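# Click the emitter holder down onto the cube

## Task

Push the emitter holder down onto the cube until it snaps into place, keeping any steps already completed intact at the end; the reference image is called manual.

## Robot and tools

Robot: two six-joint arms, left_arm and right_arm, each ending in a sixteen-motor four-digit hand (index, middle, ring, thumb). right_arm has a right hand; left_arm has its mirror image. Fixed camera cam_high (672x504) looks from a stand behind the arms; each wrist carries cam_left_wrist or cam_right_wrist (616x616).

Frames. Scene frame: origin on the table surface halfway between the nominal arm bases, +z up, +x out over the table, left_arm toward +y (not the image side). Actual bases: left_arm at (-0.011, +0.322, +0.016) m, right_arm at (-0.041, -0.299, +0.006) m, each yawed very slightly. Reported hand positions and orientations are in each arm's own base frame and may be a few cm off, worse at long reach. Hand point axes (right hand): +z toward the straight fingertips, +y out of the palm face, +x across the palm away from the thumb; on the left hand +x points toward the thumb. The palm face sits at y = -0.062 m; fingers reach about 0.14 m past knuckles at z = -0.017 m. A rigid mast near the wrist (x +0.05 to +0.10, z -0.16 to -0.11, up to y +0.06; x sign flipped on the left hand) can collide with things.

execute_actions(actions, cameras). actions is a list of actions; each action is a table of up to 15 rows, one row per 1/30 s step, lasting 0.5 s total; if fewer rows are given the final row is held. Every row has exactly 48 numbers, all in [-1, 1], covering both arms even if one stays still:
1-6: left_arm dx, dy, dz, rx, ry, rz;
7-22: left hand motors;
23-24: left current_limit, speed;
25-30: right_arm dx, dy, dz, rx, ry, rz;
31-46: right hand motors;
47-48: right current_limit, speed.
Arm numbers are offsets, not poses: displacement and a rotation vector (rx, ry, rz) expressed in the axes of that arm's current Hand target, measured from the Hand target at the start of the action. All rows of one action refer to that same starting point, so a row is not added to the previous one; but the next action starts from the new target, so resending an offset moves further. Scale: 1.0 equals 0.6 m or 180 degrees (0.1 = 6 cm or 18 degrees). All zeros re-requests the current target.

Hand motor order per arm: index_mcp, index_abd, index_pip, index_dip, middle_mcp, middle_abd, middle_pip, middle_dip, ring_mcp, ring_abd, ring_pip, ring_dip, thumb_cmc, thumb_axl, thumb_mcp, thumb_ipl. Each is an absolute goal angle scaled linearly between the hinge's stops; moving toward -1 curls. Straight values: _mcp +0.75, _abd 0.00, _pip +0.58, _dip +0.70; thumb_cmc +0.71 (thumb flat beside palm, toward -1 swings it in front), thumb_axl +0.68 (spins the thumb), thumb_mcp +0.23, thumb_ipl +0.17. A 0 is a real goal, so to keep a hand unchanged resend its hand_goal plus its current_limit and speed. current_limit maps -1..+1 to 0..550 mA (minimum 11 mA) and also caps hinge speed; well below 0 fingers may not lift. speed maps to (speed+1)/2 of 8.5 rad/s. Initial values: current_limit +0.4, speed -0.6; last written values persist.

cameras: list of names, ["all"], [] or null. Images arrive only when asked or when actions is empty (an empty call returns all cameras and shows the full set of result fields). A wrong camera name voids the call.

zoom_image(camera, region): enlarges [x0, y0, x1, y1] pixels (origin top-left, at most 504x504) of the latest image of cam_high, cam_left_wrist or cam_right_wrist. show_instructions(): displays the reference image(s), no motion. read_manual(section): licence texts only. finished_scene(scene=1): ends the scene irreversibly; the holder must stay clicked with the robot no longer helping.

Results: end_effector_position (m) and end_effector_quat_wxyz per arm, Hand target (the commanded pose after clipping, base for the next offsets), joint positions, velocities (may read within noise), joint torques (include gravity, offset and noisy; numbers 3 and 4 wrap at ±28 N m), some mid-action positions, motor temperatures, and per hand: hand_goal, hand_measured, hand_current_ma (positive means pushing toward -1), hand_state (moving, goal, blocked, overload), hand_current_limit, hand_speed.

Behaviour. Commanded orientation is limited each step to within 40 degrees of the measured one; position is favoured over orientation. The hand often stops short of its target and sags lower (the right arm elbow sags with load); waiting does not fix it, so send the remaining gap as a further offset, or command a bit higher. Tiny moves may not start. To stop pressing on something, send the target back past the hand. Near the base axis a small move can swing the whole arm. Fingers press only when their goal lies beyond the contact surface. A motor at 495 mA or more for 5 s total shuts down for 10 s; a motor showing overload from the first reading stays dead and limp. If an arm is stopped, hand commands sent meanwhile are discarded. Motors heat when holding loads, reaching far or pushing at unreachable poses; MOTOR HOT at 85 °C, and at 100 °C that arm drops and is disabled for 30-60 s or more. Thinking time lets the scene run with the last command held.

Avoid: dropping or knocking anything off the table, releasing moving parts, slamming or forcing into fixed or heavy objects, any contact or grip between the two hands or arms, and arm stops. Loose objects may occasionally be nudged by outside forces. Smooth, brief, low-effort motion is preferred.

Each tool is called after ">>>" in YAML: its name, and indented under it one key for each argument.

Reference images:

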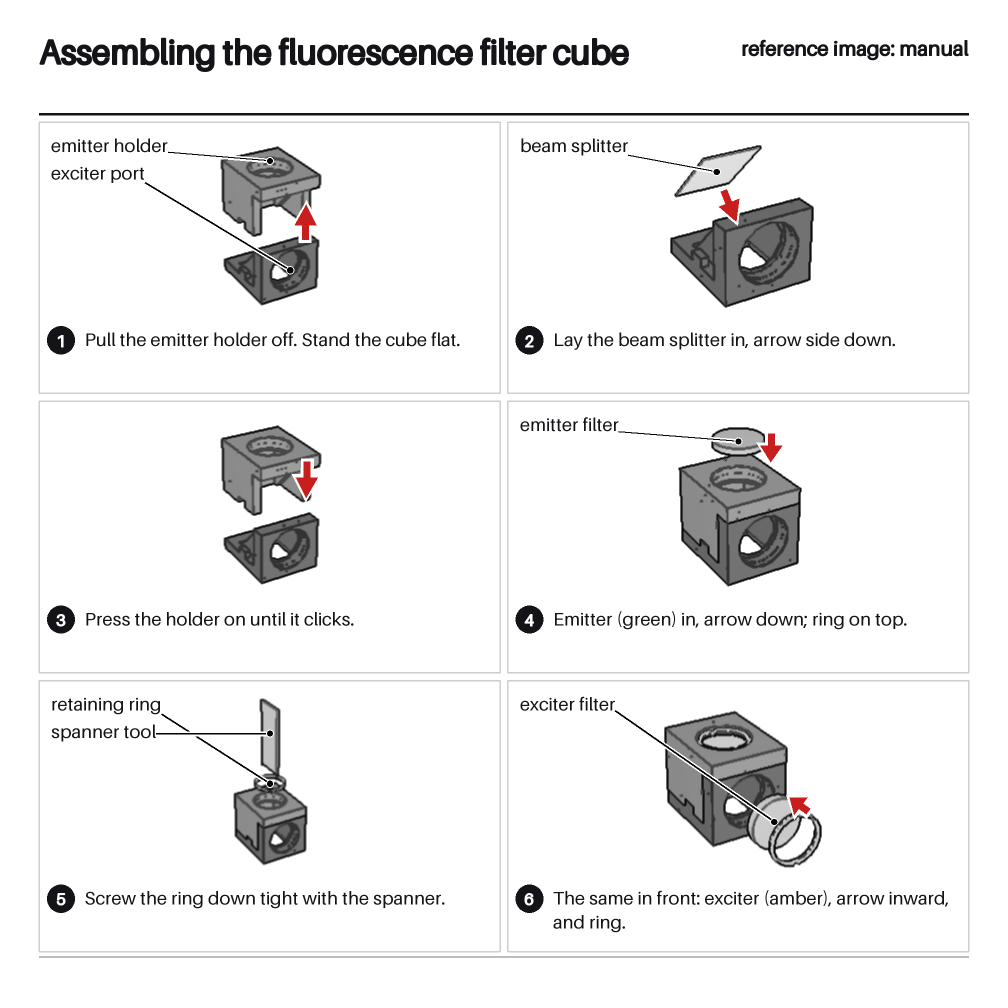

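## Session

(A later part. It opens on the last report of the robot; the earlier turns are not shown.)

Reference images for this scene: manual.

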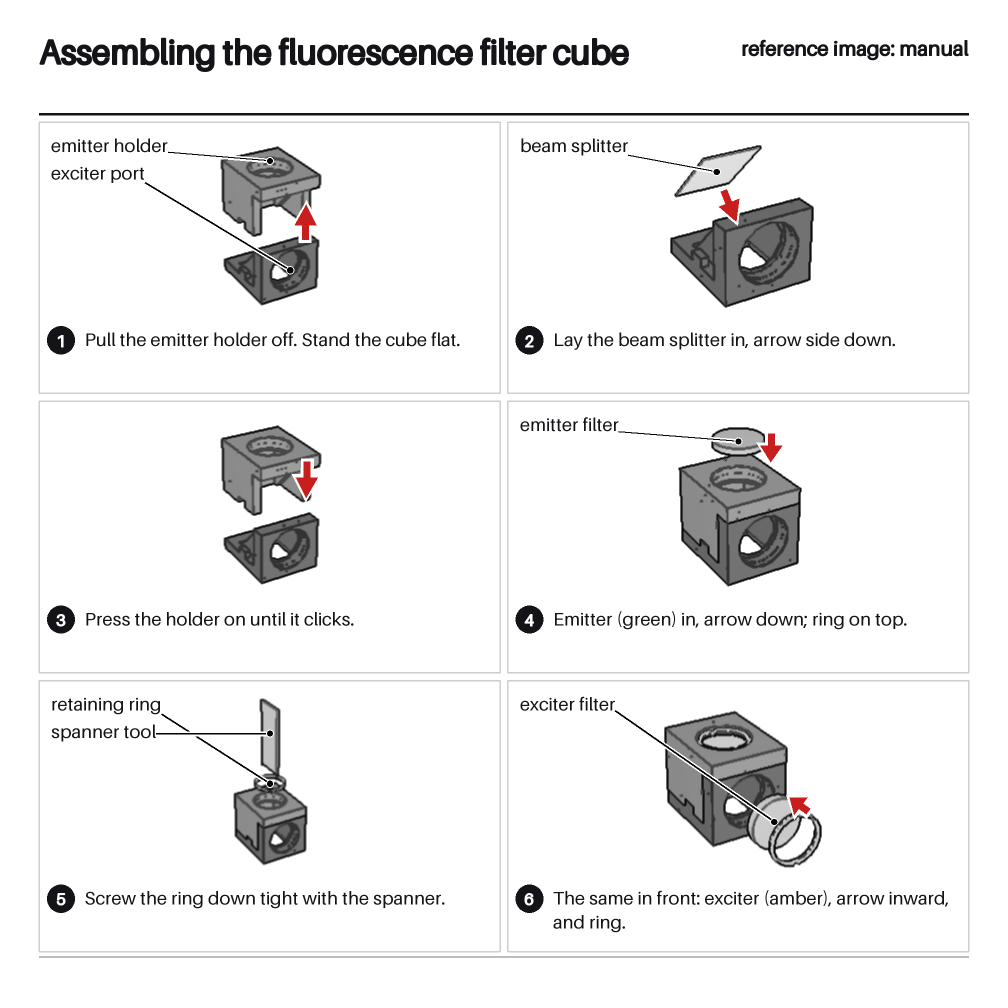

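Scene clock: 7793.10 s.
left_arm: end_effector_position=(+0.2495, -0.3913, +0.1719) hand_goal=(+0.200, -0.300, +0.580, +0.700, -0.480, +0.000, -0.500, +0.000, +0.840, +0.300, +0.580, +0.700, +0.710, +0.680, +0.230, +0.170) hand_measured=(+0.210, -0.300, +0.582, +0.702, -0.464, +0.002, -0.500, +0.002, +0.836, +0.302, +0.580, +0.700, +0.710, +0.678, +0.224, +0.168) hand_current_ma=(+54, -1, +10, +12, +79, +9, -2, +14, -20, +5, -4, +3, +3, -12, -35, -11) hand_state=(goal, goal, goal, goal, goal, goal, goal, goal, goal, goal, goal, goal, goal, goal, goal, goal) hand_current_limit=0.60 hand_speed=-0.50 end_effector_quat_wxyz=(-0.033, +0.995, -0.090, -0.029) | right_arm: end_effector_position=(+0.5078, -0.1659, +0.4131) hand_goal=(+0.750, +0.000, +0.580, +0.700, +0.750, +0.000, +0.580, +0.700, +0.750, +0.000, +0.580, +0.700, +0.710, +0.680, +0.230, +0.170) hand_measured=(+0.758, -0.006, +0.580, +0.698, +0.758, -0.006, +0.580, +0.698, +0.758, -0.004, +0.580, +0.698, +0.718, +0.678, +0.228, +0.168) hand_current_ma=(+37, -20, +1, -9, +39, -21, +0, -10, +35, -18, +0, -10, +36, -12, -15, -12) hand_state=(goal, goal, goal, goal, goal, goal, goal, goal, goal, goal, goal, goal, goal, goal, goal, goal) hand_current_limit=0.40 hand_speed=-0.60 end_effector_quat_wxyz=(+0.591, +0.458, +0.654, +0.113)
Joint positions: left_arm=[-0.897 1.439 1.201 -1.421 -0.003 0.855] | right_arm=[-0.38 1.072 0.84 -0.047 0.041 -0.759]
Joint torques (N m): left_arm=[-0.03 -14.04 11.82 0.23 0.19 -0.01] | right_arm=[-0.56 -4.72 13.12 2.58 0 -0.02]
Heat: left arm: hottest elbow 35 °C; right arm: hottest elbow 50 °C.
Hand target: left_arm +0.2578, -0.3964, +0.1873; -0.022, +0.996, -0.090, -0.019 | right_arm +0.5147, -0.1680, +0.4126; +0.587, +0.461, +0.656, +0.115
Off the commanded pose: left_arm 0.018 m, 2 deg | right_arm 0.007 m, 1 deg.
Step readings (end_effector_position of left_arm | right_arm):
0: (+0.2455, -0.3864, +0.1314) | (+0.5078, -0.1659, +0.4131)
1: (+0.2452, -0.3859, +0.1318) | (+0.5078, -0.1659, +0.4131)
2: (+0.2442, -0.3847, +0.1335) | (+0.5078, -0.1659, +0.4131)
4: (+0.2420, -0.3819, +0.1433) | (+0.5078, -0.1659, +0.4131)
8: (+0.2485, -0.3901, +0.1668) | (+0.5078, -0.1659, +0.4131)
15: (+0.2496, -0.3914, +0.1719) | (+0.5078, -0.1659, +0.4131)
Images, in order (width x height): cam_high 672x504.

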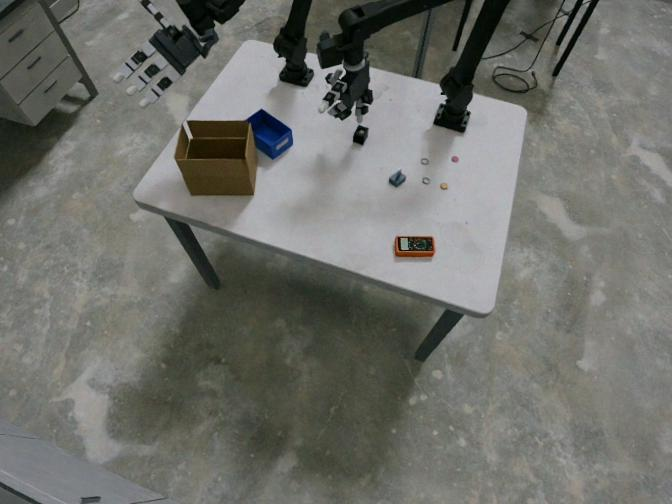

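>>> execute_actions:
  actions:
    - [[-0.02,-0.001,0,0,0,0,0.2,-0.3,0.58,0.7,-0.48,0,-0.5,0,0.84,0.3,0.58,0.7,0.71,0.68,0.23,0.17,0.6,-0.5,0,0,0,0,0,0,0.75,0,0.58,0.7,0.75,0,0.58,0.7,0.75,0,0.58,0.7,0.71,0.68,0.23,0.17,0.4,-0.6],[-0.04,-0.003,0,0,0,0,0.2,-0.3,0.58,0.7,-0.48,0,-0.5,0,0.84,0.3,0.58,0.7,0.71,0.68,0.23,0.17,0.6,-0.5,0,0,0,0,0,0,0.75,0,0.58,0.7,0.75,0,0.58,0.7,0.75,0,0.58,0.7,0.71,0.68,0.23,0.17,0.4,-0.6],[-0.0615,-0.0042,0.02,0,0,0,0.2,-0.3,0.58,0.7,-0.48,0,-0.5,0,0.84,0.3,0.58,0.7,0.71,0.68,0.23,0.17,0.6,-0.5,0,0,0,0,0,0,0.75,0,0.58,0.7,0.75,0,0.58,0.7,0.75,0,0.58,0.7,0.71,0.68,0.23,0.17,0.4,-0.6],[-0.0615,-0.0042,0.045,0,0,0,0.2,-0.3,0.58,0.7,-0.48,0,-0.5,0,0.84,0.3,0.58,0.7,0.71,0.68,0.23,0.17,0.6,-0.5,0,0,0,0,0,0,0.75,0,0.58,0.7,0.75,0,0.58,0.7,0.75,0,0.58,0.7,0.71,0.68,0.23,0.17,0.4,-0.6],[-0.0615,-0.0042,0.07,0,0,0,0.2,-0.3,0.58,0.7,-0.48,0,-0.5,0,0.84,0.3,0.58,0.7,0.71,0.68,0.23,0.17,0.6,-0.5,0,0,0,0,0,0,0.75,0,0.58,0.7,0.75,0,0.58,0.7,0.75,0,0.58,0.7,0.71,0.68,0.23,0.17,0.4,-0.6]]
  cameras: ["cam_high", "cam_left_wrist"]

>>> zoom_image:
  camera: "cam_high"
  region: [346, 122, 372, 148]

>>> zoom_image:
  camera: "cam_left_wrist"
  region: [300, 200, 370, 270]

Scene clock: 7845.50 s.
left_arm: end_effector_position=(+0.2200, -0.3812, +0.1462) hand_goal=(+0.200, -0.300, +0.580, +0.700, -0.480, +0.000, -0.500, +0.000, +0.840, +0.300, +0.580, +0.700, +0.710, +0.680, +0.230, +0.170) hand_measured=(+0.210, -0.300, +0.582, +0.702, -0.466, +0.002, -0.500, +0.002, +0.836, +0.302, +0.580, +0.700, +0.710, +0.678, +0.224, +0.168) hand_current_ma=(+50, +0, +10, +12, +78, +9, -2, +14, -19, +5, -4, +3, +3, -12, -35, -11) hand_state=(goal, goal, goal, goal, goal, goal, goal, goal, goal, goal, goal, goal, goal, goal, goal, goal) hand_current_limit=0.60 hand_speed=-0.50 end_effector_quat_wxyz=(-0.026, +0.995, -0.093, -0.023) | right_arm: end_effector_position=(+0.5078, -0.1659, +0.4131) hand_goal=(+0.750, +0.000, +0.580, +0.700, +0.750, +0.000, +0.580, +0.700, +0.750, +0.000, +0.580, +0.700, +0.710, +0.680, +0.230, +0.170) hand_measured=(+0.758, -0.006, +0.580, +0.698, +0.758, -0.006, +0.580, +0.698, +0.758, -0.004, +0.580, +0.698, +0.718, +0.678, +0.228, +0.168) hand_current_ma=(+37, -20, +1, -9, +39, -21, +0, -10, +35, -18, +0, -10, +36, -12, -15, -12) hand_state=(goal, goal, goal, goal, goal, goal, goal, goal, goal, goal, goal, goal, goal, goal, goal, goal) hand_current_limit=0.40 hand_speed=-0.60 end_effector_quat_wxyz=(+0.591, +0.458, +0.654, +0.113)
Joint positions: left_arm=[-0.94 1.38 1.069 -1.329 0 0.817] | right_arm=[-0.38 1.072 0.84 -0.047 0.041 -0.759]
Joint torques (N m): left_arm=[-1.14 -11.46 8.68 0.87 0.22 -0.19] | right_arm=[-0.56 -4.66 13.12 2.59 0 -0.02]
Heat: left arm: hottest elbow 36 °C; right arm: hottest elbow 50 °C.
Hand target: left_arm +0.2205, -0.3854, +0.1472; -0.022, +0.996, -0.090, -0.019 | right_arm +0.5147, -0.1680, +0.4126; +0.587, +0.461, +0.656, +0.115
Off the commanded pose: left_arm 0.004 m, 1 deg | right_arm 0.007 m, 1 deg.
Step readings (end_effector_position of left_arm | right_arm):
0: (+0.2495, -0.3913, +0.1719) | (+0.5078, -0.1659, +0.4131)
1: (+0.2495, -0.3913, +0.1722) | (+0.5078, -0.1659, +0.4131)
2: (+0.2490, -0.3914, +0.1728) | (+0.5078, -0.1659, +0.4131)
4: (+0.2435, -0.3887, +0.1704) | (+0.5078, -0.1659, +0.4131)
8: (+0.2236, -0.3793, +0.1515) | (+0.5078, -0.1659, +0.4131)
15: (+0.2197, -0.3810, +0.1462) | (+0.5078, -0.1659, +0.4131)
Images, in order (width x height): cam_high 672x504, cam_left_wrist 616x616.

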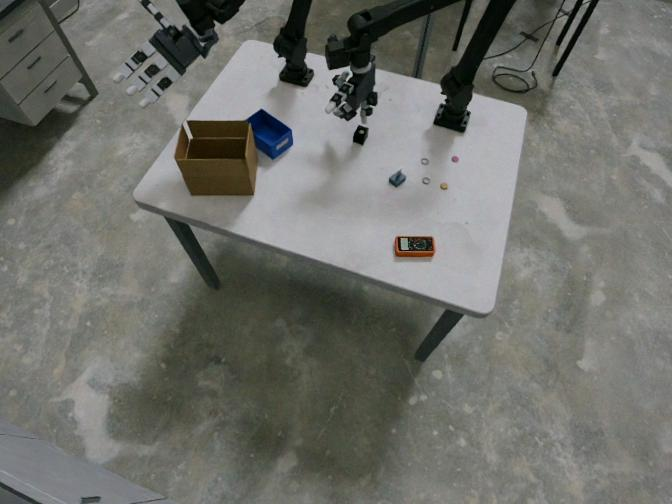

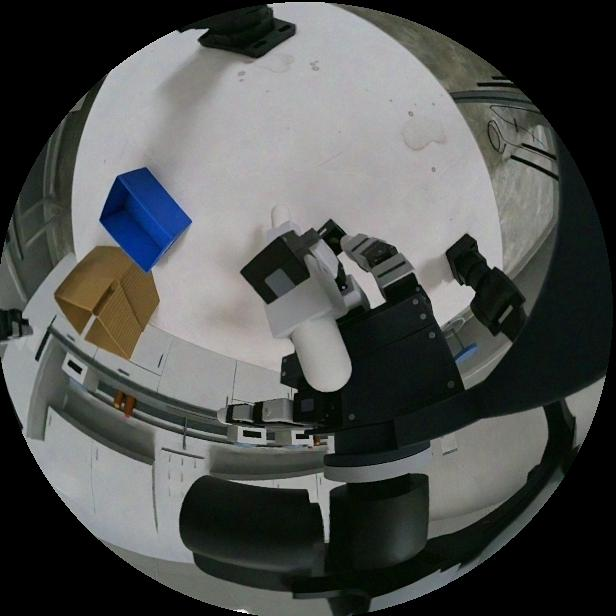

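Scaled by 19.385 from the camera's 672x504 image, which has a finer 960x720 frame.

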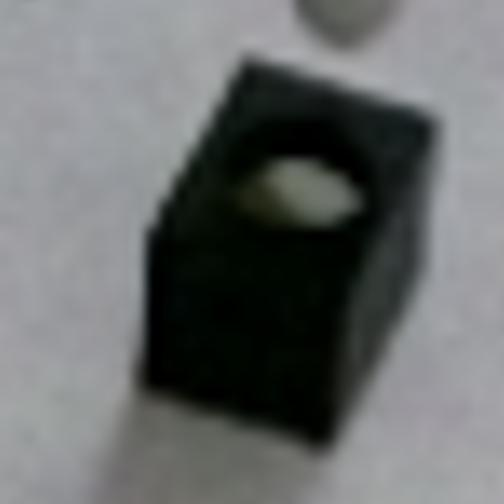

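Scaled by 7.200 from the camera's 616x616 image, which has a finer 880x880 frame.

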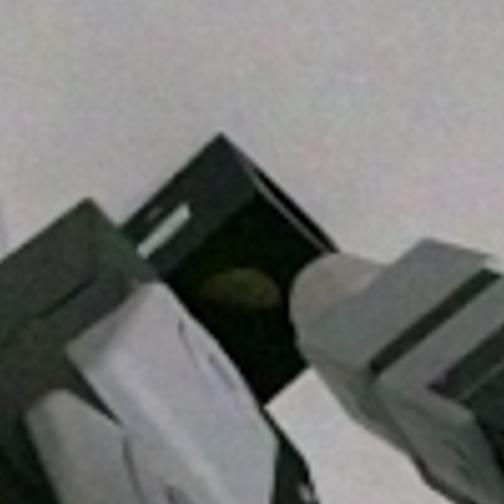

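>>> execute_actions:
  actions:
    - [[0.008,-0.005,0,0,0,0,0.2,-0.3,0.58,0.7,-0.48,0,-0.5,0,0.84,0.3,0.58,0.7,0.71,0.68,0.23,0.17,0.6,-0.5,0,0,0,0,0,0,0.75,0,0.58,0.7,0.75,0,0.58,0.7,0.75,0,0.58,0.7,0.71,0.68,0.23,0.17,0.4,-0.6],[0.016,-0.01,0,0,0,0,0.2,-0.3,0.58,0.7,-0.48,0,-0.5,0,0.84,0.3,0.58,0.7,0.71,0.68,0.23,0.17,0.6,-0.5,0,0,0,0,0,0,0.75,0,0.58,0.7,0.75,0,0.58,0.7,0.75,0,0.58,0.7,0.71,0.68,0.23,0.17,0.4,-0.6],[0.024,-0.0143,0,0,0,0,0.2,-0.3,0.58,0.7,-0.48,0,-0.5,0,0.84,0.3,0.58,0.7,0.71,0.68,0.23,0.17,0.6,-0.5,0,0,0,0,0,0,0.75,0,0.58,0.7,0.75,0,0.58,0.7,0.75,0,0.58,0.7,0.71,0.68,0.23,0.17,0.4,-0.6]]
  cameras: ["cam_high"]

>>> zoom_image:
  camera: "cam_high"
  region: [346, 122, 372, 148]

Scene clock: 7876.40 s.
left_arm: end_effector_position=(+0.2289, -0.3755, +0.1463) hand_goal=(+0.200, -0.300, +0.580, +0.700, -0.480, +0.000, -0.500, +0.000, +0.840, +0.300, +0.580, +0.700, +0.710, +0.680, +0.230, +0.170) hand_measured=(+0.210, -0.300, +0.582, +0.702, -0.466, +0.002, -0.500, +0.002, +0.836, +0.302, +0.580, +0.700, +0.710, +0.678, +0.224, +0.168) hand_current_ma=(+50, +0, +10, +12, +78, +9, -2, +14, -19, +5, -4, +3, +3, -12, -35, -11) hand_state=(goal, goal, goal, goal, goal, goal, goal, goal, goal, goal, goal, goal, goal, goal, goal, goal) hand_current_limit=0.60 hand_speed=-0.50 end_effector_quat_wxyz=(-0.026, +0.996, -0.088, -0.023) | right_arm: end_effector_position=(+0.5078, -0.1659, +0.4131) hand_goal=(+0.750, +0.000, +0.580, +0.700, +0.750, +0.000, +0.580, +0.700, +0.750, +0.000, +0.580, +0.700, +0.710, +0.680, +0.230, +0.170) hand_measured=(+0.758, -0.006, +0.580, +0.698, +0.758, -0.006, +0.580, +0.698, +0.758, -0.004, +0.580, +0.698, +0.718, +0.678, +0.228, +0.168) hand_current_ma=(+37, -20, +1, -9, +39, -21, +0, -10, +35, -18, +0, -10, +36, -12, -15, -12) hand_state=(goal, goal, goal, goal, goal, goal, goal, goal, goal, goal, goal, goal, goal, goal, goal, goal) hand_current_limit=0.40 hand_speed=-0.60 end_effector_quat_wxyz=(+0.591, +0.458, +0.654, +0.113)
Joint positions: left_arm=[-0.914 1.38 1.069 -1.328 -0.002 0.833] | right_arm=[-0.38 1.072 0.84 -0.047 0.041 -0.759]
Joint torques (N m): left_arm=[0.21 -11.05 9.99 0.99 0.18 0.05] | right_arm=[-0.5 -4.72 13.15 2.56 -0.01 -0.02]
Heat: left arm: hottest elbow 36 °C; right arm: hottest elbow 50 °C.
Hand target: left_arm +0.2364, -0.3796, +0.1470; -0.022, +0.996, -0.090, -0.019 | right_arm +0.5147, -0.1680, +0.4126; +0.587, +0.461, +0.656, +0.115
Off the commanded pose: left_arm 0.008 m, 1 deg | right_arm 0.007 m, 1 deg.
Step readings (end_effector_position of left_arm | right_arm):
0: (+0.2201, -0.3812, +0.1462) | (+0.5078, -0.1659, +0.4131)
1: (+0.2201, -0.3812, +0.1462) | (+0.5078, -0.1659, +0.4131)
2: (+0.2203, -0.3810, +0.1462) | (+0.5078, -0.1659, +0.4131)
4: (+0.2216, -0.3800, +0.1462) | (+0.5078, -0.1659, +0.4131)
8: (+0.2273, -0.3764, +0.1462) | (+0.5078, -0.1659, +0.4131)
15: (+0.2289, -0.3755, +0.1462) | (+0.5078, -0.1659, +0.4131)
Images, in order (width x height): cam_high 672x504.

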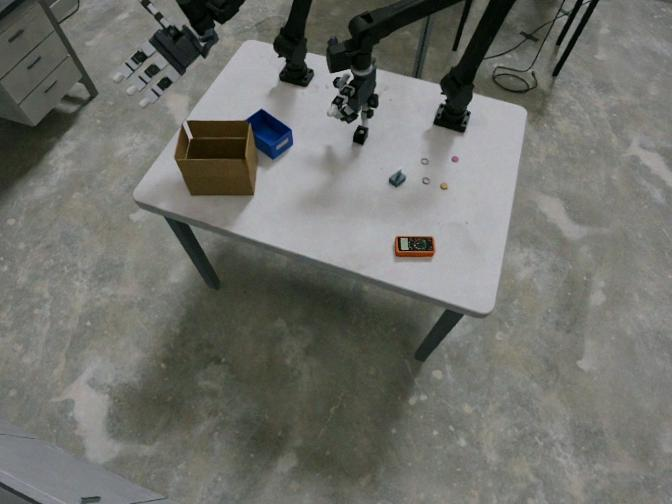

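Scaled by 19.385 from the camera's 672x504 image, which has a finer 960x720 frame.

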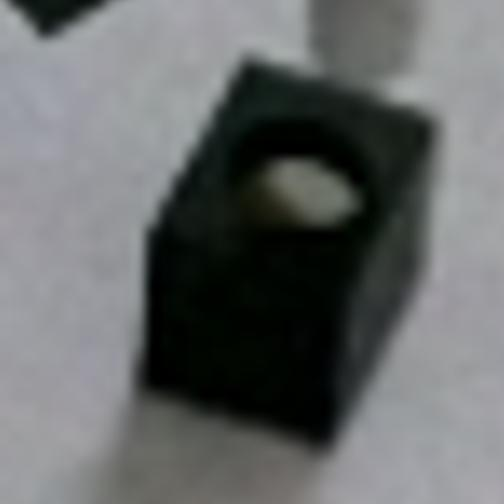

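>>> execute_actions:
  actions:
    - [[0,0,0.01,0,0,0,0.2,-0.3,0.58,0.7,-0.48,0,-0.5,0,0.84,0.3,0.58,0.7,0.71,0.68,0.23,0.17,0.9,-0.5,0,0,0,0,0,0,0.75,0,0.58,0.7,0.75,0,0.58,0.7,0.75,0,0.58,0.7,0.71,0.68,0.23,0.17,0.4,-0.6],[0,0,0.02,0,0,0,0.2,-0.3,0.58,0.7,-0.48,0,-0.5,0,0.84,0.3,0.58,0.7,0.71,0.68,0.23,0.17,0.9,-0.5,0,0,0,0,0,0,0.75,0,0.58,0.7,0.75,0,0.58,0.7,0.75,0,0.58,0.7,0.71,0.68,0.23,0.17,0.4,-0.6],[0,0,0.03,0,0,0,0.2,-0.3,0.58,0.7,-0.48,0,-0.5,0,0.84,0.3,0.58,0.7,0.71,0.68,0.23,0.17,0.9,-0.5,0,0,0,0,0,0,0.75,0,0.58,0.7,0.75,0,0.58,0.7,0.75,0,0.58,0.7,0.71,0.68,0.23,0.17,0.4,-0.6]]
  cameras: ["cam_high"]

>>> zoom_image:
  camera: "cam_high"
  region: [346, 122, 372, 148]

Scene clock: 7889.63 s.
left_arm: end_effector_position=(+0.2325, -0.3803, +0.1403) hand_goal=(+0.200, -0.300, +0.580, +0.700, -0.480, +0.000, -0.500, +0.000, +0.840, +0.300, +0.580, +0.700, +0.710, +0.680, +0.230, +0.170) hand_measured=(+0.210, -0.300, +0.582, +0.702, -0.466, +0.002, -0.500, +0.002, +0.836, +0.302, +0.580, +0.700, +0.710, +0.678, +0.224, +0.168) hand_current_ma=(+50, +0, +10, +12, +78, +9, -2, +14, -19, +5, -4, +3, +3, -12, -35, -11) hand_state=(goal, goal, goal, goal, goal, goal, goal, goal, goal, goal, goal, goal, goal, goal, goal, goal) hand_current_limit=0.90 hand_speed=-0.50 end_effector_quat_wxyz=(-0.015, +0.996, -0.088, -0.013) | right_arm: end_effector_position=(+0.5078, -0.1659, +0.4131) hand_goal=(+0.750, +0.000, +0.580, +0.700, +0.750, +0.000, +0.580, +0.700, +0.750, +0.000, +0.580, +0.700, +0.710, +0.680, +0.230, +0.170) hand_measured=(+0.758, -0.006, +0.580, +0.698, +0.758, -0.006, +0.580, +0.698, +0.758, -0.004, +0.580, +0.698, +0.718, +0.678, +0.228, +0.168) hand_current_ma=(+37, -20, +1, -9, +39, -21, +0, -10, +35, -18, +0, -10, +36, -12, -15, -12) hand_state=(goal, goal, goal, goal, goal, goal, goal, goal, goal, goal, goal, goal, goal, goal, goal, goal) hand_current_limit=0.40 hand_speed=-0.60 end_effector_quat_wxyz=(+0.591, +0.458, +0.654, +0.113)
Joint positions: left_arm=[-0.914 1.384 1.052 -1.279 -0.002 0.833] | right_arm=[-0.38 1.072 0.84 -0.047 0.041 -0.759]
Joint torques (N m): left_arm=[0.44 -9.99 8.23 0.99 0.18 0.06] | right_arm=[-0.56 -4.72 13.11 2.58 0 -0.02]
Heat: left arm: hottest elbow 36 °C; right arm: hottest elbow 50 °C.
Hand target: left_arm +0.2357, -0.3787, +0.1290; -0.022, +0.996, -0.090, -0.019 | right_arm +0.5147, -0.1680, +0.4126; +0.587, +0.461, +0.656, +0.115
Off the commanded pose: left_arm 0.012 m, 1 deg | right_arm 0.007 m, 1 deg.
Step readings (end_effector_position of left_arm | right_arm):
0: (+0.2288, -0.3755, +0.1463) | (+0.5078, -0.1659, +0.4131)
1: (+0.2291, -0.3758, +0.1463) | (+0.5078, -0.1659, +0.4131)
2: (+0.2299, -0.3769, +0.1464) | (+0.5078, -0.1659, +0.4131)
4: (+0.2322, -0.3798, +0.1455) | (+0.5078, -0.1659, +0.4131)
8: (+0.2324, -0.3801, +0.1410) | (+0.5078, -0.1659, +0.4131)
15: (+0.2325, -0.3803, +0.1403) | (+0.5078, -0.1659, +0.4131)
Images, in order (width x height): cam_high 672x504.

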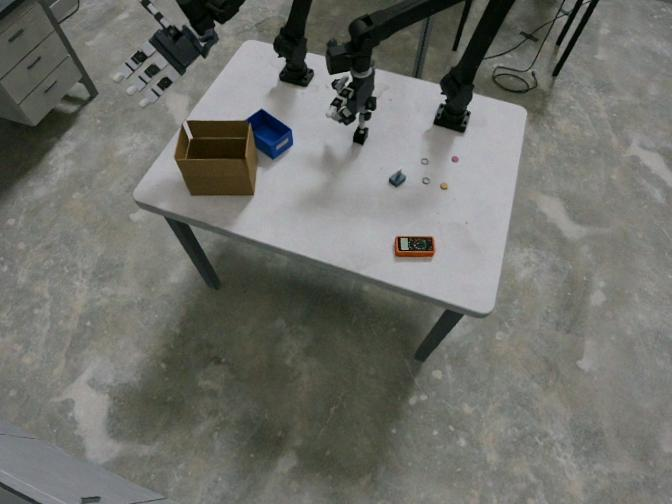

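Scaled by 19.385 from the camera's 672x504 image, which has a finer 960x720 frame.

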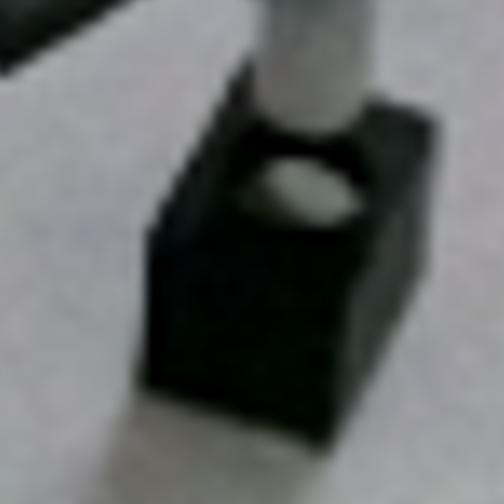

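>>> execute_actions:
  actions:
    - [[0,0,0.01,0,0,0,0.2,-0.3,0.58,0.7,-0.48,0,-0.5,0,0.84,0.3,0.58,0.7,0.71,0.68,0.23,0.17,0.9,-0.5,0,0,0,0,0,0,0.75,0,0.58,0.7,0.75,0,0.58,0.7,0.75,0,0.58,0.7,0.71,0.68,0.23,0.17,0.4,-0.6],[-0.002,-0.002,0.02,0.002,-0.002,0,0.2,-0.3,0.58,0.7,-0.48,0,-0.5,0,0.84,0.3,0.58,0.7,0.71,0.68,0.23,0.17,0.9,-0.5,0,0,0,0,0,0,0.75,0,0.58,0.7,0.75,0,0.58,0.7,0.75,0,0.58,0.7,0.71,0.68,0.23,0.17,0.4,-0.6],[-0.004,-0.004,0.03,0.004,-0.004,0,0.2,-0.3,0.58,0.7,-0.48,0,-0.5,0,0.84,0.3,0.58,0.7,0.71,0.68,0.23,0.17,0.9,-0.5,0,0,0,0,0,0,0.75,0,0.58,0.7,0.75,0,0.58,0.7,0.75,0,0.58,0.7,0.71,0.68,0.23,0.17,0.4,-0.6]]
  cameras: ["cam_high"]

>>> zoom_image:
  camera: "cam_high"
  region: [346, 122, 372, 148]

Scene clock: 7931.43 s.
left_arm: end_effector_position=(+0.2303, -0.3770, +0.1213) hand_goal=(+0.200, -0.300, +0.580, +0.700, -0.480, +0.000, -0.500, +0.000, +0.840, +0.300, +0.580, +0.700, +0.710, +0.680, +0.230, +0.170) hand_measured=(+0.210, -0.300, +0.582, +0.702, -0.466, +0.002, -0.500, +0.002, +0.838, +0.304, +0.580, +0.700, +0.710, +0.678, +0.224, +0.168) hand_current_ma=(+50, +0, +10, +12, +78, +9, -2, +14, -13, +15, -3, +3, +3, -12, -35, -11) hand_state=(goal, goal, goal, goal, goal, goal, goal, goal, goal, goal, goal, goal, goal, goal, goal, goal) hand_current_limit=0.90 hand_speed=-0.50 end_effector_quat_wxyz=(-0.023, +0.996, -0.089, -0.019) | right_arm: end_effector_position=(+0.5078, -0.1659, +0.4131) hand_goal=(+0.750, +0.000, +0.580, +0.700, +0.750, +0.000, +0.580, +0.700, +0.750, +0.000, +0.580, +0.700, +0.710, +0.680, +0.230, +0.170) hand_measured=(+0.758, -0.006, +0.580, +0.698, +0.758, -0.006, +0.580, +0.698, +0.758, -0.004, +0.580, +0.698, +0.718, +0.678, +0.228, +0.168) hand_current_ma=(+37, -20, +1, -9, +39, -21, +0, -10, +35, -18, +0, -10, +36, -12, -15, -12) hand_state=(goal, goal, goal, goal, goal, goal, goal, goal, goal, goal, goal, goal, goal, goal, goal, goal) hand_current_limit=0.40 hand_speed=-0.60 end_effector_quat_wxyz=(+0.591, +0.458, +0.654, +0.113)
Joint positions: left_arm=[-0.914 1.404 1.022 -1.249 -0.003 0.834] | right_arm=[-0.38 1.072 0.84 -0.047 0.041 -0.759]
Joint torques (N m): left_arm=[0.15 -10.4 8.1 0.87 0.19 0.05] | right_arm=[-0.5 -4.72 13.14 2.56 0 -0.02]
Heat: left arm: hottest elbow 35 °C; right arm: hottest elbow 50 °C.
Hand target: left_arm +0.2332, -0.3751, +0.1113; -0.029, +0.995, -0.090, -0.025 | right_arm +0.5147, -0.1680, +0.4126; +0.587, +0.461, +0.656, +0.115
Off the commanded pose: left_arm 0.011 m, 1 deg | right_arm 0.007 m, 1 deg.
Step readings (end_effector_position of left_arm | right_arm):
0: (+0.2325, -0.3803, +0.1403) | (+0.5078, -0.1659, +0.4131)
1: (+0.2325, -0.3803, +0.1400) | (+0.5078, -0.1659, +0.4131)
2: (+0.2328, -0.3807, +0.1390) | (+0.5078, -0.1659, +0.4131)
4: (+0.2322, -0.3799, +0.1345) | (+0.5078, -0.1659, +0.4131)
8: (+0.2303, -0.3769, +0.1245) | (+0.5078, -0.1659, +0.4131)
15: (+0.2303, -0.3770, +0.1213) | (+0.5078, -0.1659, +0.4131)
Images, in order (width x height): cam_high 672x504.

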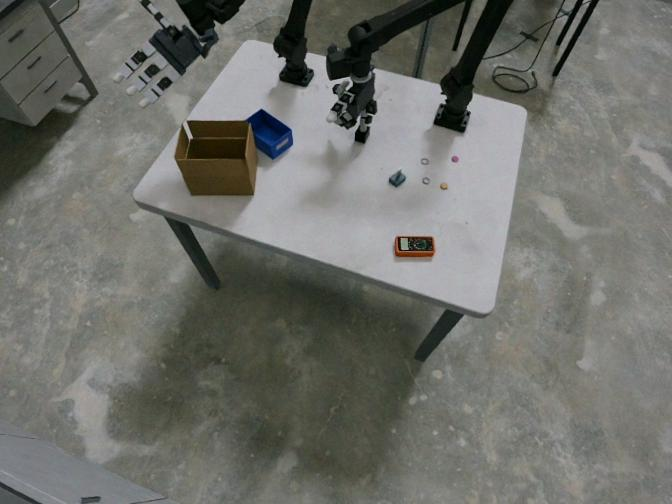

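Scaled by 19.385 from the camera's 672x504 image, which has a finer 960x720 frame.

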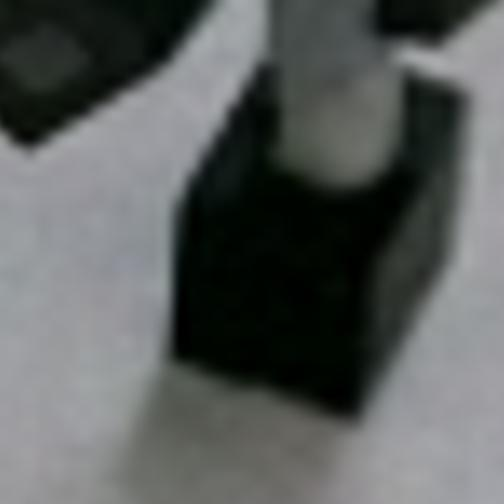

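>>> execute_actions:
  actions:
    - [[0.004,0.004,-0.015,0,0,0,0.2,-0.3,0.58,0.7,-0.48,0,-0.5,0,0.84,0.3,0.58,0.7,0.71,0.68,0.23,0.17,0.5,-0.5,0,0,0,0,0,0,0.75,0,0.58,0.7,0.75,0,0.58,0.7,0.75,0,0.58,0.7,0.71,0.68,0.23,0.17,0.4,-0.6],[0.008,0.009,-0.03,0,0,0,0.2,-0.3,0.58,0.7,-0.48,0,-0.5,0,0.84,0.3,0.58,0.7,0.71,0.68,0.23,0.17,0.5,-0.5,0,0,0,0,0,0,0.75,0,0.58,0.7,0.75,0,0.58,0.7,0.75,0,0.58,0.7,0.71,0.68,0.23,0.17,0.4,-0.6],[0.01,0.012,-0.05,0,0,0,0.2,-0.3,0.58,0.7,-0.48,0,-0.5,0,0.84,0.3,0.58,0.7,0.71,0.68,0.23,0.17,0.5,-0.5,0,0,0,0,0,0,0.75,0,0.58,0.7,0.75,0,0.58,0.7,0.75,0,0.58,0.7,0.71,0.68,0.23,0.17,0.4,-0.6]]
    - [[0,0,-0.03,0,0,0,0.2,-0.3,0.58,0.7,-0.48,0,-0.5,0,0.84,0.3,0.58,0.7,0.71,0.68,0.23,0.17,0.5,-0.5,0,0,0,0,0,0,0.75,0,0.58,0.7,0.75,0,0.58,0.7,0.75,0,0.58,0.7,0.71,0.68,0.23,0.17,0.4,-0.6],[0,0,-0.06,0,0,0,0.2,-0.3,0.58,0.7,-0.48,0,-0.5,0,0.84,0.3,0.58,0.7,0.71,0.68,0.23,0.17,0.5,-0.5,0,0,0,0,0,0,0.75,0,0.58,0.7,0.75,0,0.58,0.7,0.75,0,0.58,0.7,0.71,0.68,0.23,0.17,0.4,-0.6],[0,0,-0.08,0,0,0,0.2,-0.3,0.58,0.7,-0.48,0,-0.5,0,0.84,0.3,0.58,0.7,0.71,0.68,0.23,0.17,0.5,-0.5,0,0,0,0,0,0,0.75,0,0.58,0.7,0.75,0,0.58,0.7,0.75,0,0.58,0.7,0.71,0.68,0.23,0.17,0.4,-0.6]]
  cameras: ["cam_high"]

>>> zoom_image:
  camera: "cam_high"
  region: [348, 120, 374, 146]

Scene clock: 8004.17 s.
left_arm: end_effector_position=(+0.2345, -0.3824, +0.1737) hand_goal=(+0.200, -0.300, +0.580, +0.700, -0.480, +0.000, -0.500, +0.000, +0.840, +0.300, +0.580, +0.700, +0.710, +0.680, +0.230, +0.170) hand_measured=(+0.210, -0.300, +0.582, +0.702, -0.466, +0.002, -0.500, +0.002, +0.836, +0.302, +0.578, +0.700, +0.710, +0.678, +0.224, +0.168) hand_current_ma=(+49, +0, +10, +12, +78, +9, -2, +14, -22, +5, -7, +2, +3, -12, -35, -11) hand_state=(goal, goal, goal, goal, goal, goal, goal, goal, goal, goal, goal, goal, goal, goal, goal, goal) hand_current_limit=0.50 hand_speed=-0.50 end_effector_quat_wxyz=(-0.039, +0.995, -0.089, -0.034) | right_arm: end_effector_position=(+0.5078, -0.1659, +0.4131) hand_goal=(+0.750, +0.000, +0.580, +0.700, +0.750, +0.000, +0.580, +0.700, +0.750, +0.000, +0.580, +0.700, +0.710, +0.680, +0.230, +0.170) hand_measured=(+0.758, -0.006, +0.580, +0.698, +0.758, -0.006, +0.580, +0.698, +0.758, -0.004, +0.580, +0.698, +0.718, +0.678, +0.228, +0.168) hand_current_ma=(+37, -20, +1, -9, +39, -21, +0, -10, +35, -18, +0, -10, +36, -12, -15, -12) hand_state=(goal, goal, goal, goal, goal, goal, goal, goal, goal, goal, goal, goal, goal, goal, goal, goal) hand_current_limit=0.40 hand_speed=-0.60 end_effector_quat_wxyz=(+0.591, +0.458, +0.654, +0.113)
Joint positions: left_arm=[-0.914 1.405 1.174 -1.443 -0.003 0.834] | right_arm=[-0.38 1.072 0.84 -0.047 0.041 -0.759]
Joint torques (N m): left_arm=[-0.03 -13.33 11.71 0.18 0.19 0] | right_arm=[-0.56 -4.66 13.12 2.58 0 -0.02]
Heat: left arm: hottest elbow 33 °C; right arm: hottest elbow 50 °C.
Hand target: left_arm +0.2412, -0.3880, +0.1882; -0.029, +0.995, -0.090, -0.025 | right_arm +0.5147, -0.1680, +0.4126; +0.587, +0.461, +0.656, +0.115
Off the commanded pose: left_arm 0.017 m, 2 deg | right_arm 0.007 m, 1 deg.
Step readings (end_effector_position of left_arm | right_arm):
0: (+0.2303, -0.3770, +0.1213) | (+0.5078, -0.1659, +0.4131)
1: (+0.2302, -0.3768, +0.1213) | (+0.5078, -0.1659, +0.4131)
2: (+0.2295, -0.3760, +0.1211) | (+0.5078, -0.1659, +0.4131)
4: (+0.2279, -0.3739, +0.1234) | (+0.5078, -0.1659, +0.4131)
8: (+0.2289, -0.3752, +0.1310) | (+0.5078, -0.1659, +0.4131)
15: (+0.2294, -0.3758, +0.1326) | (+0.5078, -0.1659, +0.4131)
16: (+0.2289, -0.3752, +0.1332) | (+0.5078, -0.1659, +0.4131)
17: (+0.2276, -0.3735, +0.1357) | (+0.5078, -0.1659, +0.4131)
19: (+0.2265, -0.3720, +0.1468) | (+0.5078, -0.1659, +0.4131)
23: (+0.2339, -0.3817, +0.1705) | (+0.5078, -0.1659, +0.4131)
30: (+0.2345, -0.3824, +0.1737) | (+0.5078, -0.1659, +0.4131)
Images, in order (width x height): cam_high 672x504.

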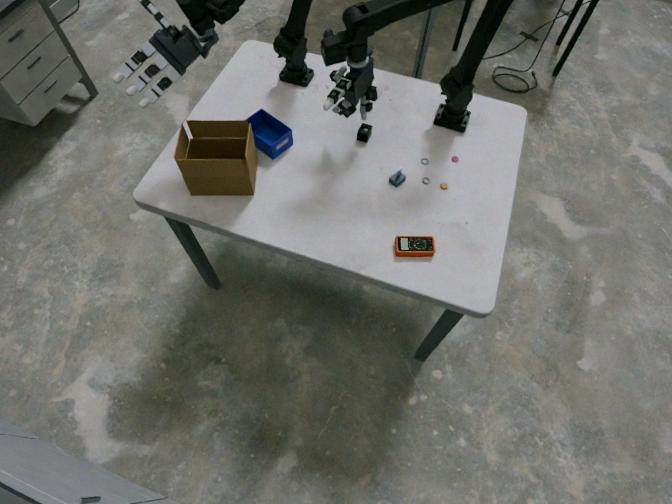

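Scaled by 19.385 from the camera's 672x504 image, which has a finer 960x720 frame.

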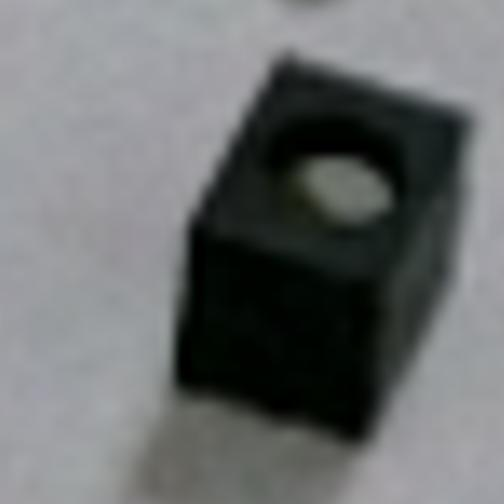

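>>> execute_actions:
  actions:
    - [[0.004,-0.015,-0.02,0,0,-0.035,0.2,-0.3,0.58,0.7,-0.48,0,-0.5,0,0.84,0.3,0.58,0.7,0.71,0.68,0.23,0.17,0.5,-0.5,0,0,0,0,0,0,0.75,0,0.58,0.7,0.75,0,0.58,0.7,0.75,0,0.58,0.7,0.71,0.68,0.23,0.17,0.4,-0.6],[0.008,-0.028,-0.033,0,0,-0.07,0.5,-0.3,0.58,0.7,-0.48,0,-0.5,0,0.84,0.3,0.58,0.7,0.71,0.68,0.23,0.17,0.5,-0.5,0,0,0,0,0,0,0.75,0,0.58,0.7,0.75,0,0.58,0.7,0.75,0,0.58,0.7,0.71,0.68,0.23,0.17,0.4,-0.6],[0.012,-0.042,-0.033,0,0,-0.105,0.84,-0.332,0.58,0.7,-0.48,0,-0.5,0,0.84,0.332,0.58,0.7,0.71,0.68,0.23,0.17,0.5,-0.5,0,0,0,0,0,0,0.75,0,0.58,0.7,0.75,0,0.58,0.7,0.75,0,0.58,0.7,0.71,0.68,0.23,0.17,0.4,-0.6],[0.0157,-0.0537,-0.033,0,0,-0.14,0.84,-0.332,0.58,0.7,-0.48,0,-0.5,0,0.84,0.332,0.58,0.7,0.71,0.68,0.23,0.17,0.5,-0.5,0,0,0,0,0,0,0.75,0,0.58,0.7,0.75,0,0.58,0.7,0.75,0,0.58,0.7,0.71,0.68,0.23,0.17,0.4,-0.6]]
    - [[0.01,-0.011,0,0,0,-0.035,0.84,-0.332,0.58,0.7,-0.48,0,-0.5,0,0.84,0.332,0.58,0.7,0.71,0.68,0.23,0.17,0.5,-0.5,0,0,0,0,0,0,0.75,0,0.58,0.7,0.75,0,0.58,0.7,0.75,0,0.58,0.7,0.71,0.68,0.23,0.17,0.4,-0.6],[0.019,-0.021,0,0,0,-0.07,0.84,-0.332,0.58,0.7,-0.48,0,-0.5,0,0.84,0.332,0.58,0.7,0.71,0.68,0.23,0.17,0.5,-0.5,0,0,0,0,0,0,0.75,0,0.58,0.7,0.75,0,0.58,0.7,0.75,0,0.58,0.7,0.71,0.68,0.23,0.17,0.4,-0.6],[0.028,-0.032,0,0,0,-0.105,0.84,-0.332,0.58,0.7,-0.48,0,-0.5,0,0.84,0.332,0.58,0.7,0.71,0.68,0.23,0.17,0.5,-0.5,0,0,0,0,0,0,0.75,0,0.58,0.7,0.75,0,0.58,0.7,0.75,0,0.58,0.7,0.71,0.68,0.23,0.17,0.4,-0.6],[0.037,-0.042,0,0,0,-0.14,0.84,-0.332,0.58,0.7,-0.48,0,-0.5,0,0.84,0.332,0.58,0.7,0.71,0.68,0.23,0.17,0.5,-0.5,0,0,0,0,0,0,0.75,0,0.58,0.7,0.75,0,0.58,0.7,0.75,0,0.58,0.7,0.71,0.68,0.23,0.17,0.4,-0.6]]
    - [[0.014,-0.007,0,0,0,-0.035,0.84,-0.332,0.58,0.7,-0.48,0,-0.5,0,0.84,0.332,0.58,0.7,0.71,0.68,0.23,0.17,0.5,-0.5,0,0,0,0,0,0,0.75,0,0.58,0.7,0.75,0,0.58,0.7,0.75,0,0.58,0.7,0.71,0.68,0.23,0.17,0.4,-0.6],[0.028,-0.014,0,0,0,-0.07,0.84,-0.332,0.58,0.7,-0.48,0,-0.5,0,0.84,0.332,0.58,0.7,0.71,0.68,0.23,0.17,0.5,-0.5,0,0,0,0,0,0,0.75,0,0.58,0.7,0.75,0,0.58,0.7,0.75,0,0.58,0.7,0.71,0.68,0.23,0.17,0.4,-0.6],[0.042,-0.021,0,0,0,-0.105,0.84,-0.332,0.58,0.7,-0.48,0,-0.5,0,0.84,0.332,0.58,0.7,0.71,0.68,0.23,0.17,0.5,-0.5,0,0,0,0,0,0,0.75,0,0.58,0.7,0.75,0,0.58,0.7,0.75,0,0.58,0.7,0.71,0.68,0.23,0.17,0.4,-0.6],[0.0567,-0.0287,0,0,0,-0.14,0.84,-0.332,0.58,0.7,-0.48,0,-0.5,0,0.84,0.332,0.58,0.7,0.71,0.68,0.23,0.17,0.5,-0.5,0,0,0,0,0,0,0.75,0,0.58,0.7,0.75,0,0.58,0.7,0.75,0,0.58,0.7,0.71,0.68,0.23,0.17,0.4,-0.6]]
    - [[0.013,-0.003,0,0,0,-0.03,0.84,-0.332,0.58,0.7,-0.48,0,-0.5,0,0.84,0.332,0.58,0.7,0.71,0.68,0.23,0.17,0.5,-0.5,0,0,0,0,0,0,0.75,0,0.58,0.7,0.75,0,0.58,0.7,0.75,0,0.58,0.7,0.71,0.68,0.23,0.17,0.4,-0.6],[0.026,-0.006,0,0,0,-0.06,0.84,-0.332,0.58,0.7,-0.48,0,-0.5,0,0.84,0.332,0.58,0.7,0.71,0.68,0.23,0.17,0.5,-0.5,0,0,0,0,0,0,0.75,0,0.58,0.7,0.75,0,0.58,0.7,0.75,0,0.58,0.7,0.71,0.68,0.23,0.17,0.4,-0.6],[0.039,-0.009,0,0,0,-0.09,0.84,-0.332,0.58,0.7,-0.48,0,-0.5,0,0.84,0.332,0.58,0.7,0.71,0.68,0.23,0.17,0.5,-0.5,0,0,0,0,0,0,0.75,0,0.58,0.7,0.75,0,0.58,0.7,0.75,0,0.58,0.7,0.71,0.68,0.23,0.17,0.4,-0.6],[0.0515,-0.0113,0,0,0,-0.124,0.84,-0.332,0.58,0.7,-0.48,0,-0.5,0,0.84,0.332,0.58,0.7,0.71,0.68,0.23,0.17,0.5,-0.5,0,0,0,0,0,0,0.75,0,0.58,0.7,0.75,0,0.58,0.7,0.75,0,0.58,0.7,0.71,0.68,0.23,0.17,0.4,-0.6]]
  cameras: ["cam_high"]

>>> zoom_image:
  camera: "cam_high"
  region: [344, 106, 380, 146]

Scene clock: 8157.97 s.
left_arm: end_effector_position=(+0.2908, -0.2591, +0.2106) hand_goal=(+0.840, -0.332, +0.580, +0.700, -0.480, +0.000, -0.500, +0.000, +0.840, +0.332, +0.580, +0.700, +0.710, +0.680, +0.230, +0.170) hand_measured=(+0.832, -0.328, +0.582, +0.702, -0.466, +0.002, -0.500, +0.002, +0.836, +0.326, +0.578, +0.700, +0.708, +0.678, +0.224, +0.168) hand_current_ma=(-37, +21, +8, +12, +78, +7, -2, +14, -17, -23, -7, +2, -14, -12, -35, -11) hand_state=(goal, goal, goal, goal, goal, goal, goal, goal, goal, goal, goal, goal, goal, goal, goal, goal) hand_current_limit=0.50 hand_speed=-0.50 end_effector_quat_wxyz=(-0.040, +0.725, +0.688, +0.004) | right_arm: end_effector_position=(+0.5078, -0.1659, +0.4131) hand_goal=(+0.750, +0.000, +0.580, +0.700, +0.750, +0.000, +0.580, +0.700, +0.750, +0.000, +0.580, +0.700, +0.710, +0.680, +0.230, +0.170) hand_measured=(+0.758, -0.006, +0.580, +0.698, +0.758, -0.006, +0.580, +0.698, +0.758, -0.004, +0.580, +0.698, +0.718, +0.678, +0.228, +0.168) hand_current_ma=(+37, -20, +1, -9, +39, -21, +0, -10, +35, -18, +0, -10, +36, -12, -15, -12) hand_state=(goal, goal, goal, goal, goal, goal, goal, goal, goal, goal, goal, goal, goal, goal, goal, goal) hand_current_limit=0.40 hand_speed=-0.60 end_effector_quat_wxyz=(+0.591, +0.458, +0.654, +0.113)
Joint positions: left_arm=[-0.933 1.301 1.161 -1.511 0.001 -0.88] | right_arm=[-0.38 1.072 0.84 -0.047 0.041 -0.759]
Joint torques (N m): left_arm=[-0.62 -9.93 10.55 0.38 -0.14 -0.25] | right_arm=[-0.56 -4.66 13.12 2.56 0 -0.02]
Heat: left arm: hottest elbow 36 °C; right arm: hottest elbow 50 °C.
Hand target: left_arm +0.2940, -0.2633, +0.2134; -0.038, +0.721, +0.692, +0.005 | right_arm +0.5147, -0.1680, +0.4126; +0.587, +0.461, +0.656, +0.115
Off the commanded pose: left_arm 0.006 m, 1 deg | right_arm 0.007 m, 1 deg.
Step readings (end_effector_position of left_arm | right_arm):
0: (+0.2345, -0.3824, +0.1737) | (+0.5078, -0.1659, +0.4131)
1: (+0.2346, -0.3815, +0.1738) | (+0.5078, -0.1659, +0.4131)
2: (+0.2351, -0.3793, +0.1741) | (+0.5078, -0.1659, +0.4131)
4: (+0.2377, -0.3744, +0.1788) | (+0.5078, -0.1659, +0.4131)
8: (+0.2465, -0.3633, +0.1993) | (+0.5078, -0.1659, +0.4131)
15: (+0.2548, -0.3562, +0.2076) | (+0.5078, -0.1659, +0.4131)
16: (+0.2562, -0.3554, +0.2076) | (+0.5078, -0.1659, +0.4131)
17: (+0.2588, -0.3538, +0.2074) | (+0.5078, -0.1659, +0.4131)
19: (+0.2641, -0.3482, +0.2067) | (+0.5078, -0.1659, +0.4131)
23: (+0.2715, -0.3354, +0.2060) | (+0.5078, -0.1659, +0.4131)
30: (+0.2749, -0.3302, +0.2064) | (+0.5078, -0.1659, +0.4131)
31: (+0.2757, -0.3290, +0.2064) | (+0.5078, -0.1659, +0.4131)
32: (+0.2775, -0.3264, +0.2065) | (+0.5078, -0.1659, +0.4131)
34: (+0.2809, -0.3195, +0.2066) | (+0.5078, -0.1659, +0.4131)
38: (+0.2872, -0.3050, +0.2075) | (+0.5078, -0.1659, +0.4131)
45: (+0.2907, -0.2949, +0.2083) | (+0.5078, -0.1659, +0.4131)
46: (+0.2909, -0.2936, +0.2084) | (+0.5078, -0.1659, +0.4131)
47: (+0.2914, -0.2908, +0.2085) | (+0.5078, -0.1659, +0.4131)
49: (+0.2916, -0.2836, +0.2087) | (+0.5078, -0.1659, +0.4131)
53: (+0.2916, -0.2700, +0.2095) | (+0.5078, -0.1659, +0.4131)
60: (+0.2912, -0.2613, +0.2105) | (+0.5078, -0.1659, +0.4131)
Images, in order (width x height): cam_high 672x504.

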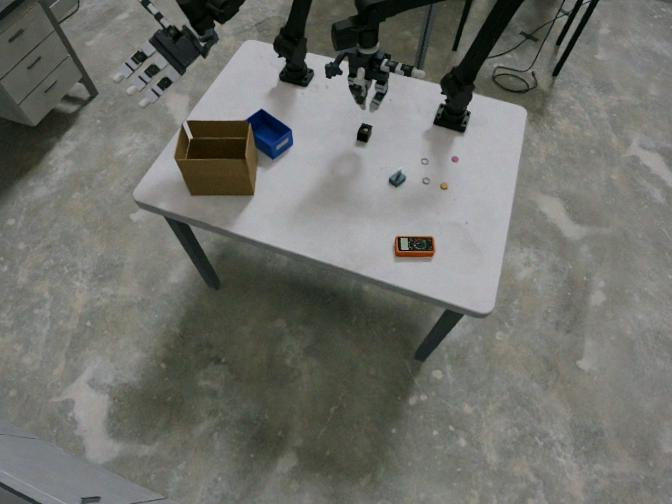

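Scaled by 12.600 from the camera's 672x504 image, which has a finer 960x720 frame.

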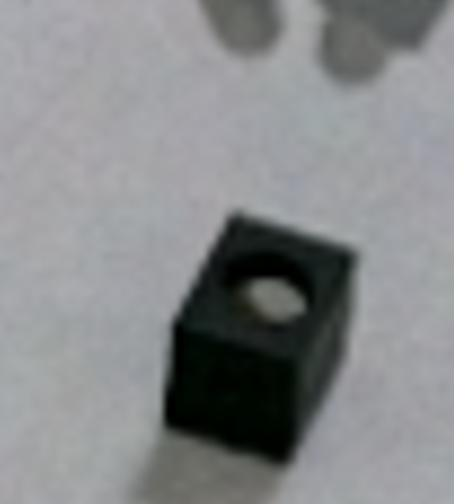

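>>> execute_actions:
  actions:
    - [[0.007,0.006,0,-0.004,-0.005,0,0.84,-0.332,0.58,0.7,-0.48,0,-0.5,0,0.84,0.332,0.58,0.7,0.71,0.68,0.23,0.17,0.7,-0.5,0,0,0,0,0,0,0.75,0,0.58,0.7,0.75,0,0.58,0.7,0.75,0,0.58,0.7,0.71,0.68,0.23,0.17,0.4,-0.6],[0.014,0.012,0.02,-0.009,-0.011,0,0.84,-0.332,0.58,0.7,-0.48,0,-0.5,0,0.84,0.332,0.58,0.7,0.71,0.68,0.23,0.17,0.7,-0.5,0,0,0,0,0,0,0.75,0,0.58,0.7,0.75,0,0.58,0.7,0.75,0,0.58,0.7,0.71,0.68,0.23,0.17,0.4,-0.6],[0.02,0.0175,0.05,-0.0133,-0.0166,0,0.84,-0.332,0.58,0.7,-0.48,0,-0.5,0,0.84,0.332,0.58,0.7,0.71,0.68,0.23,0.17,0.7,-0.5,0,0,0,0,0,0,0.75,0,0.58,0.7,0.75,0,0.58,0.7,0.75,0,0.58,0.7,0.71,0.68,0.23,0.17,0.4,-0.6],[0.02,0.0175,0.08,-0.0133,-0.0166,0,0.84,-0.332,0.58,0.7,-0.48,0,-0.5,0,0.84,0.332,0.58,0.7,0.71,0.68,0.23,0.17,0.7,-0.5,0,0,0,0,0,0,0.75,0,0.58,0.7,0.75,0,0.58,0.7,0.75,0,0.58,0.7,0.71,0.68,0.23,0.17,0.4,-0.6],[0.02,0.0175,0.11,-0.0133,-0.0166,0,0.84,-0.332,0.58,0.7,-0.48,0,-0.5,0,0.84,0.332,0.58,0.7,0.71,0.68,0.23,0.17,0.7,-0.5,0,0,0,0,0,0,0.75,0,0.58,0.7,0.75,0,0.58,0.7,0.75,0,0.58,0.7,0.71,0.68,0.23,0.17,0.4,-0.6]]
  cameras: ["cam_high"]

>>> zoom_image:
  camera: "cam_high"
  region: [350, 116, 380, 146]

Scene clock: 8199.93 s.
left_arm: end_effector_position=(+0.2955, -0.2448, +0.1455) hand_goal=(+0.840, -0.332, +0.580, +0.700, -0.480, +0.000, -0.500, +0.000, +0.840, +0.332, +0.580, +0.700, +0.710, +0.680, +0.230, +0.170) hand_measured=(+0.836, -0.328, +0.582, +0.702, -0.466, +0.002, -0.500, +0.002, +0.838, +0.328, +0.578, +0.700, +0.708, +0.678, +0.226, +0.168) hand_current_ma=(-23, +14, +8, +12, +72, +7, -2, +14, -13, -19, -7, +2, -13, -12, -31, -11) hand_state=(goal, goal, goal, goal, goal, goal, goal, goal, goal, goal, goal, goal, goal, goal, goal, goal) hand_current_limit=0.70 hand_speed=-0.50 end_effector_quat_wxyz=(-0.012, +0.721, +0.693, +0.002) | right_arm: end_effector_position=(+0.5078, -0.1659, +0.4131) hand_goal=(+0.750, +0.000, +0.580, +0.700, +0.750, +0.000, +0.580, +0.700, +0.750, +0.000, +0.580, +0.700, +0.710, +0.680, +0.230, +0.170) hand_measured=(+0.758, -0.006, +0.580, +0.698, +0.758, -0.006, +0.580, +0.698, +0.758, -0.004, +0.580, +0.698, +0.718, +0.678, +0.228, +0.168) hand_current_ma=(+37, -20, +1, -9, +39, -21, +0, -10, +35, -18, +0, -10, +36, -12, -15, -12) hand_state=(goal, goal, goal, goal, goal, goal, goal, goal, goal, goal, goal, goal, goal, goal, goal, goal) hand_current_limit=0.40 hand_speed=-0.60 end_effector_quat_wxyz=(+0.591, +0.458, +0.654, +0.113)
Joint positions: left_arm=[-0.899 1.285 0.968 -1.277 -0.001 -0.861] | right_arm=[-0.38 1.072 0.84 -0.047 0.041 -0.759]
Joint torques (N m): left_arm=[0.26 -9.64 9.59 0.85 -0.06 0.08] | right_arm=[-0.5 -4.72 13.11 2.59 0 -0.02]
Heat: left arm: hottest elbow 36 °C; right arm: hottest elbow 50 °C.
Hand target: left_arm +0.3020, -0.2476, +0.1478; -0.005, +0.722, +0.692, +0.001 | right_arm +0.5147, -0.1680, +0.4126; +0.587, +0.461, +0.656, +0.115
Off the commanded pose: left_arm 0.008 m, 1 deg | right_arm 0.007 m, 1 deg.
Step readings (end_effector_position of left_arm | right_arm):
0: (+0.2908, -0.2591, +0.2106) | (+0.5078, -0.1659, +0.4131)
1: (+0.2909, -0.2592, +0.2107) | (+0.5078, -0.1659, +0.4131)
2: (+0.2918, -0.2597, +0.2098) | (+0.5078, -0.1659, +0.4131)
4: (+0.2960, -0.2610, +0.1990) | (+0.5078, -0.1659, +0.4131)
8: (+0.2940, -0.2466, +0.1565) | (+0.5078, -0.1659, +0.4131)
15: (+0.2952, -0.2443, +0.1454) | (+0.5078, -0.1659, +0.4131)
Images, in order (width x height): cam_high 672x504.

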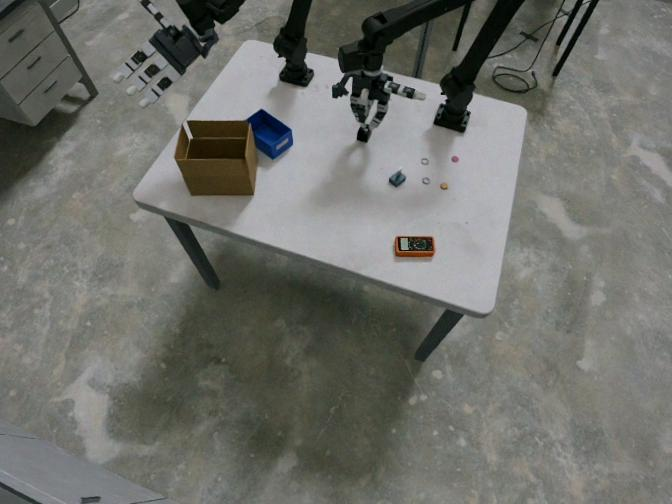

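Scaled by 16.800 from the camera's 672x504 image, which has a finer 960x720 frame.

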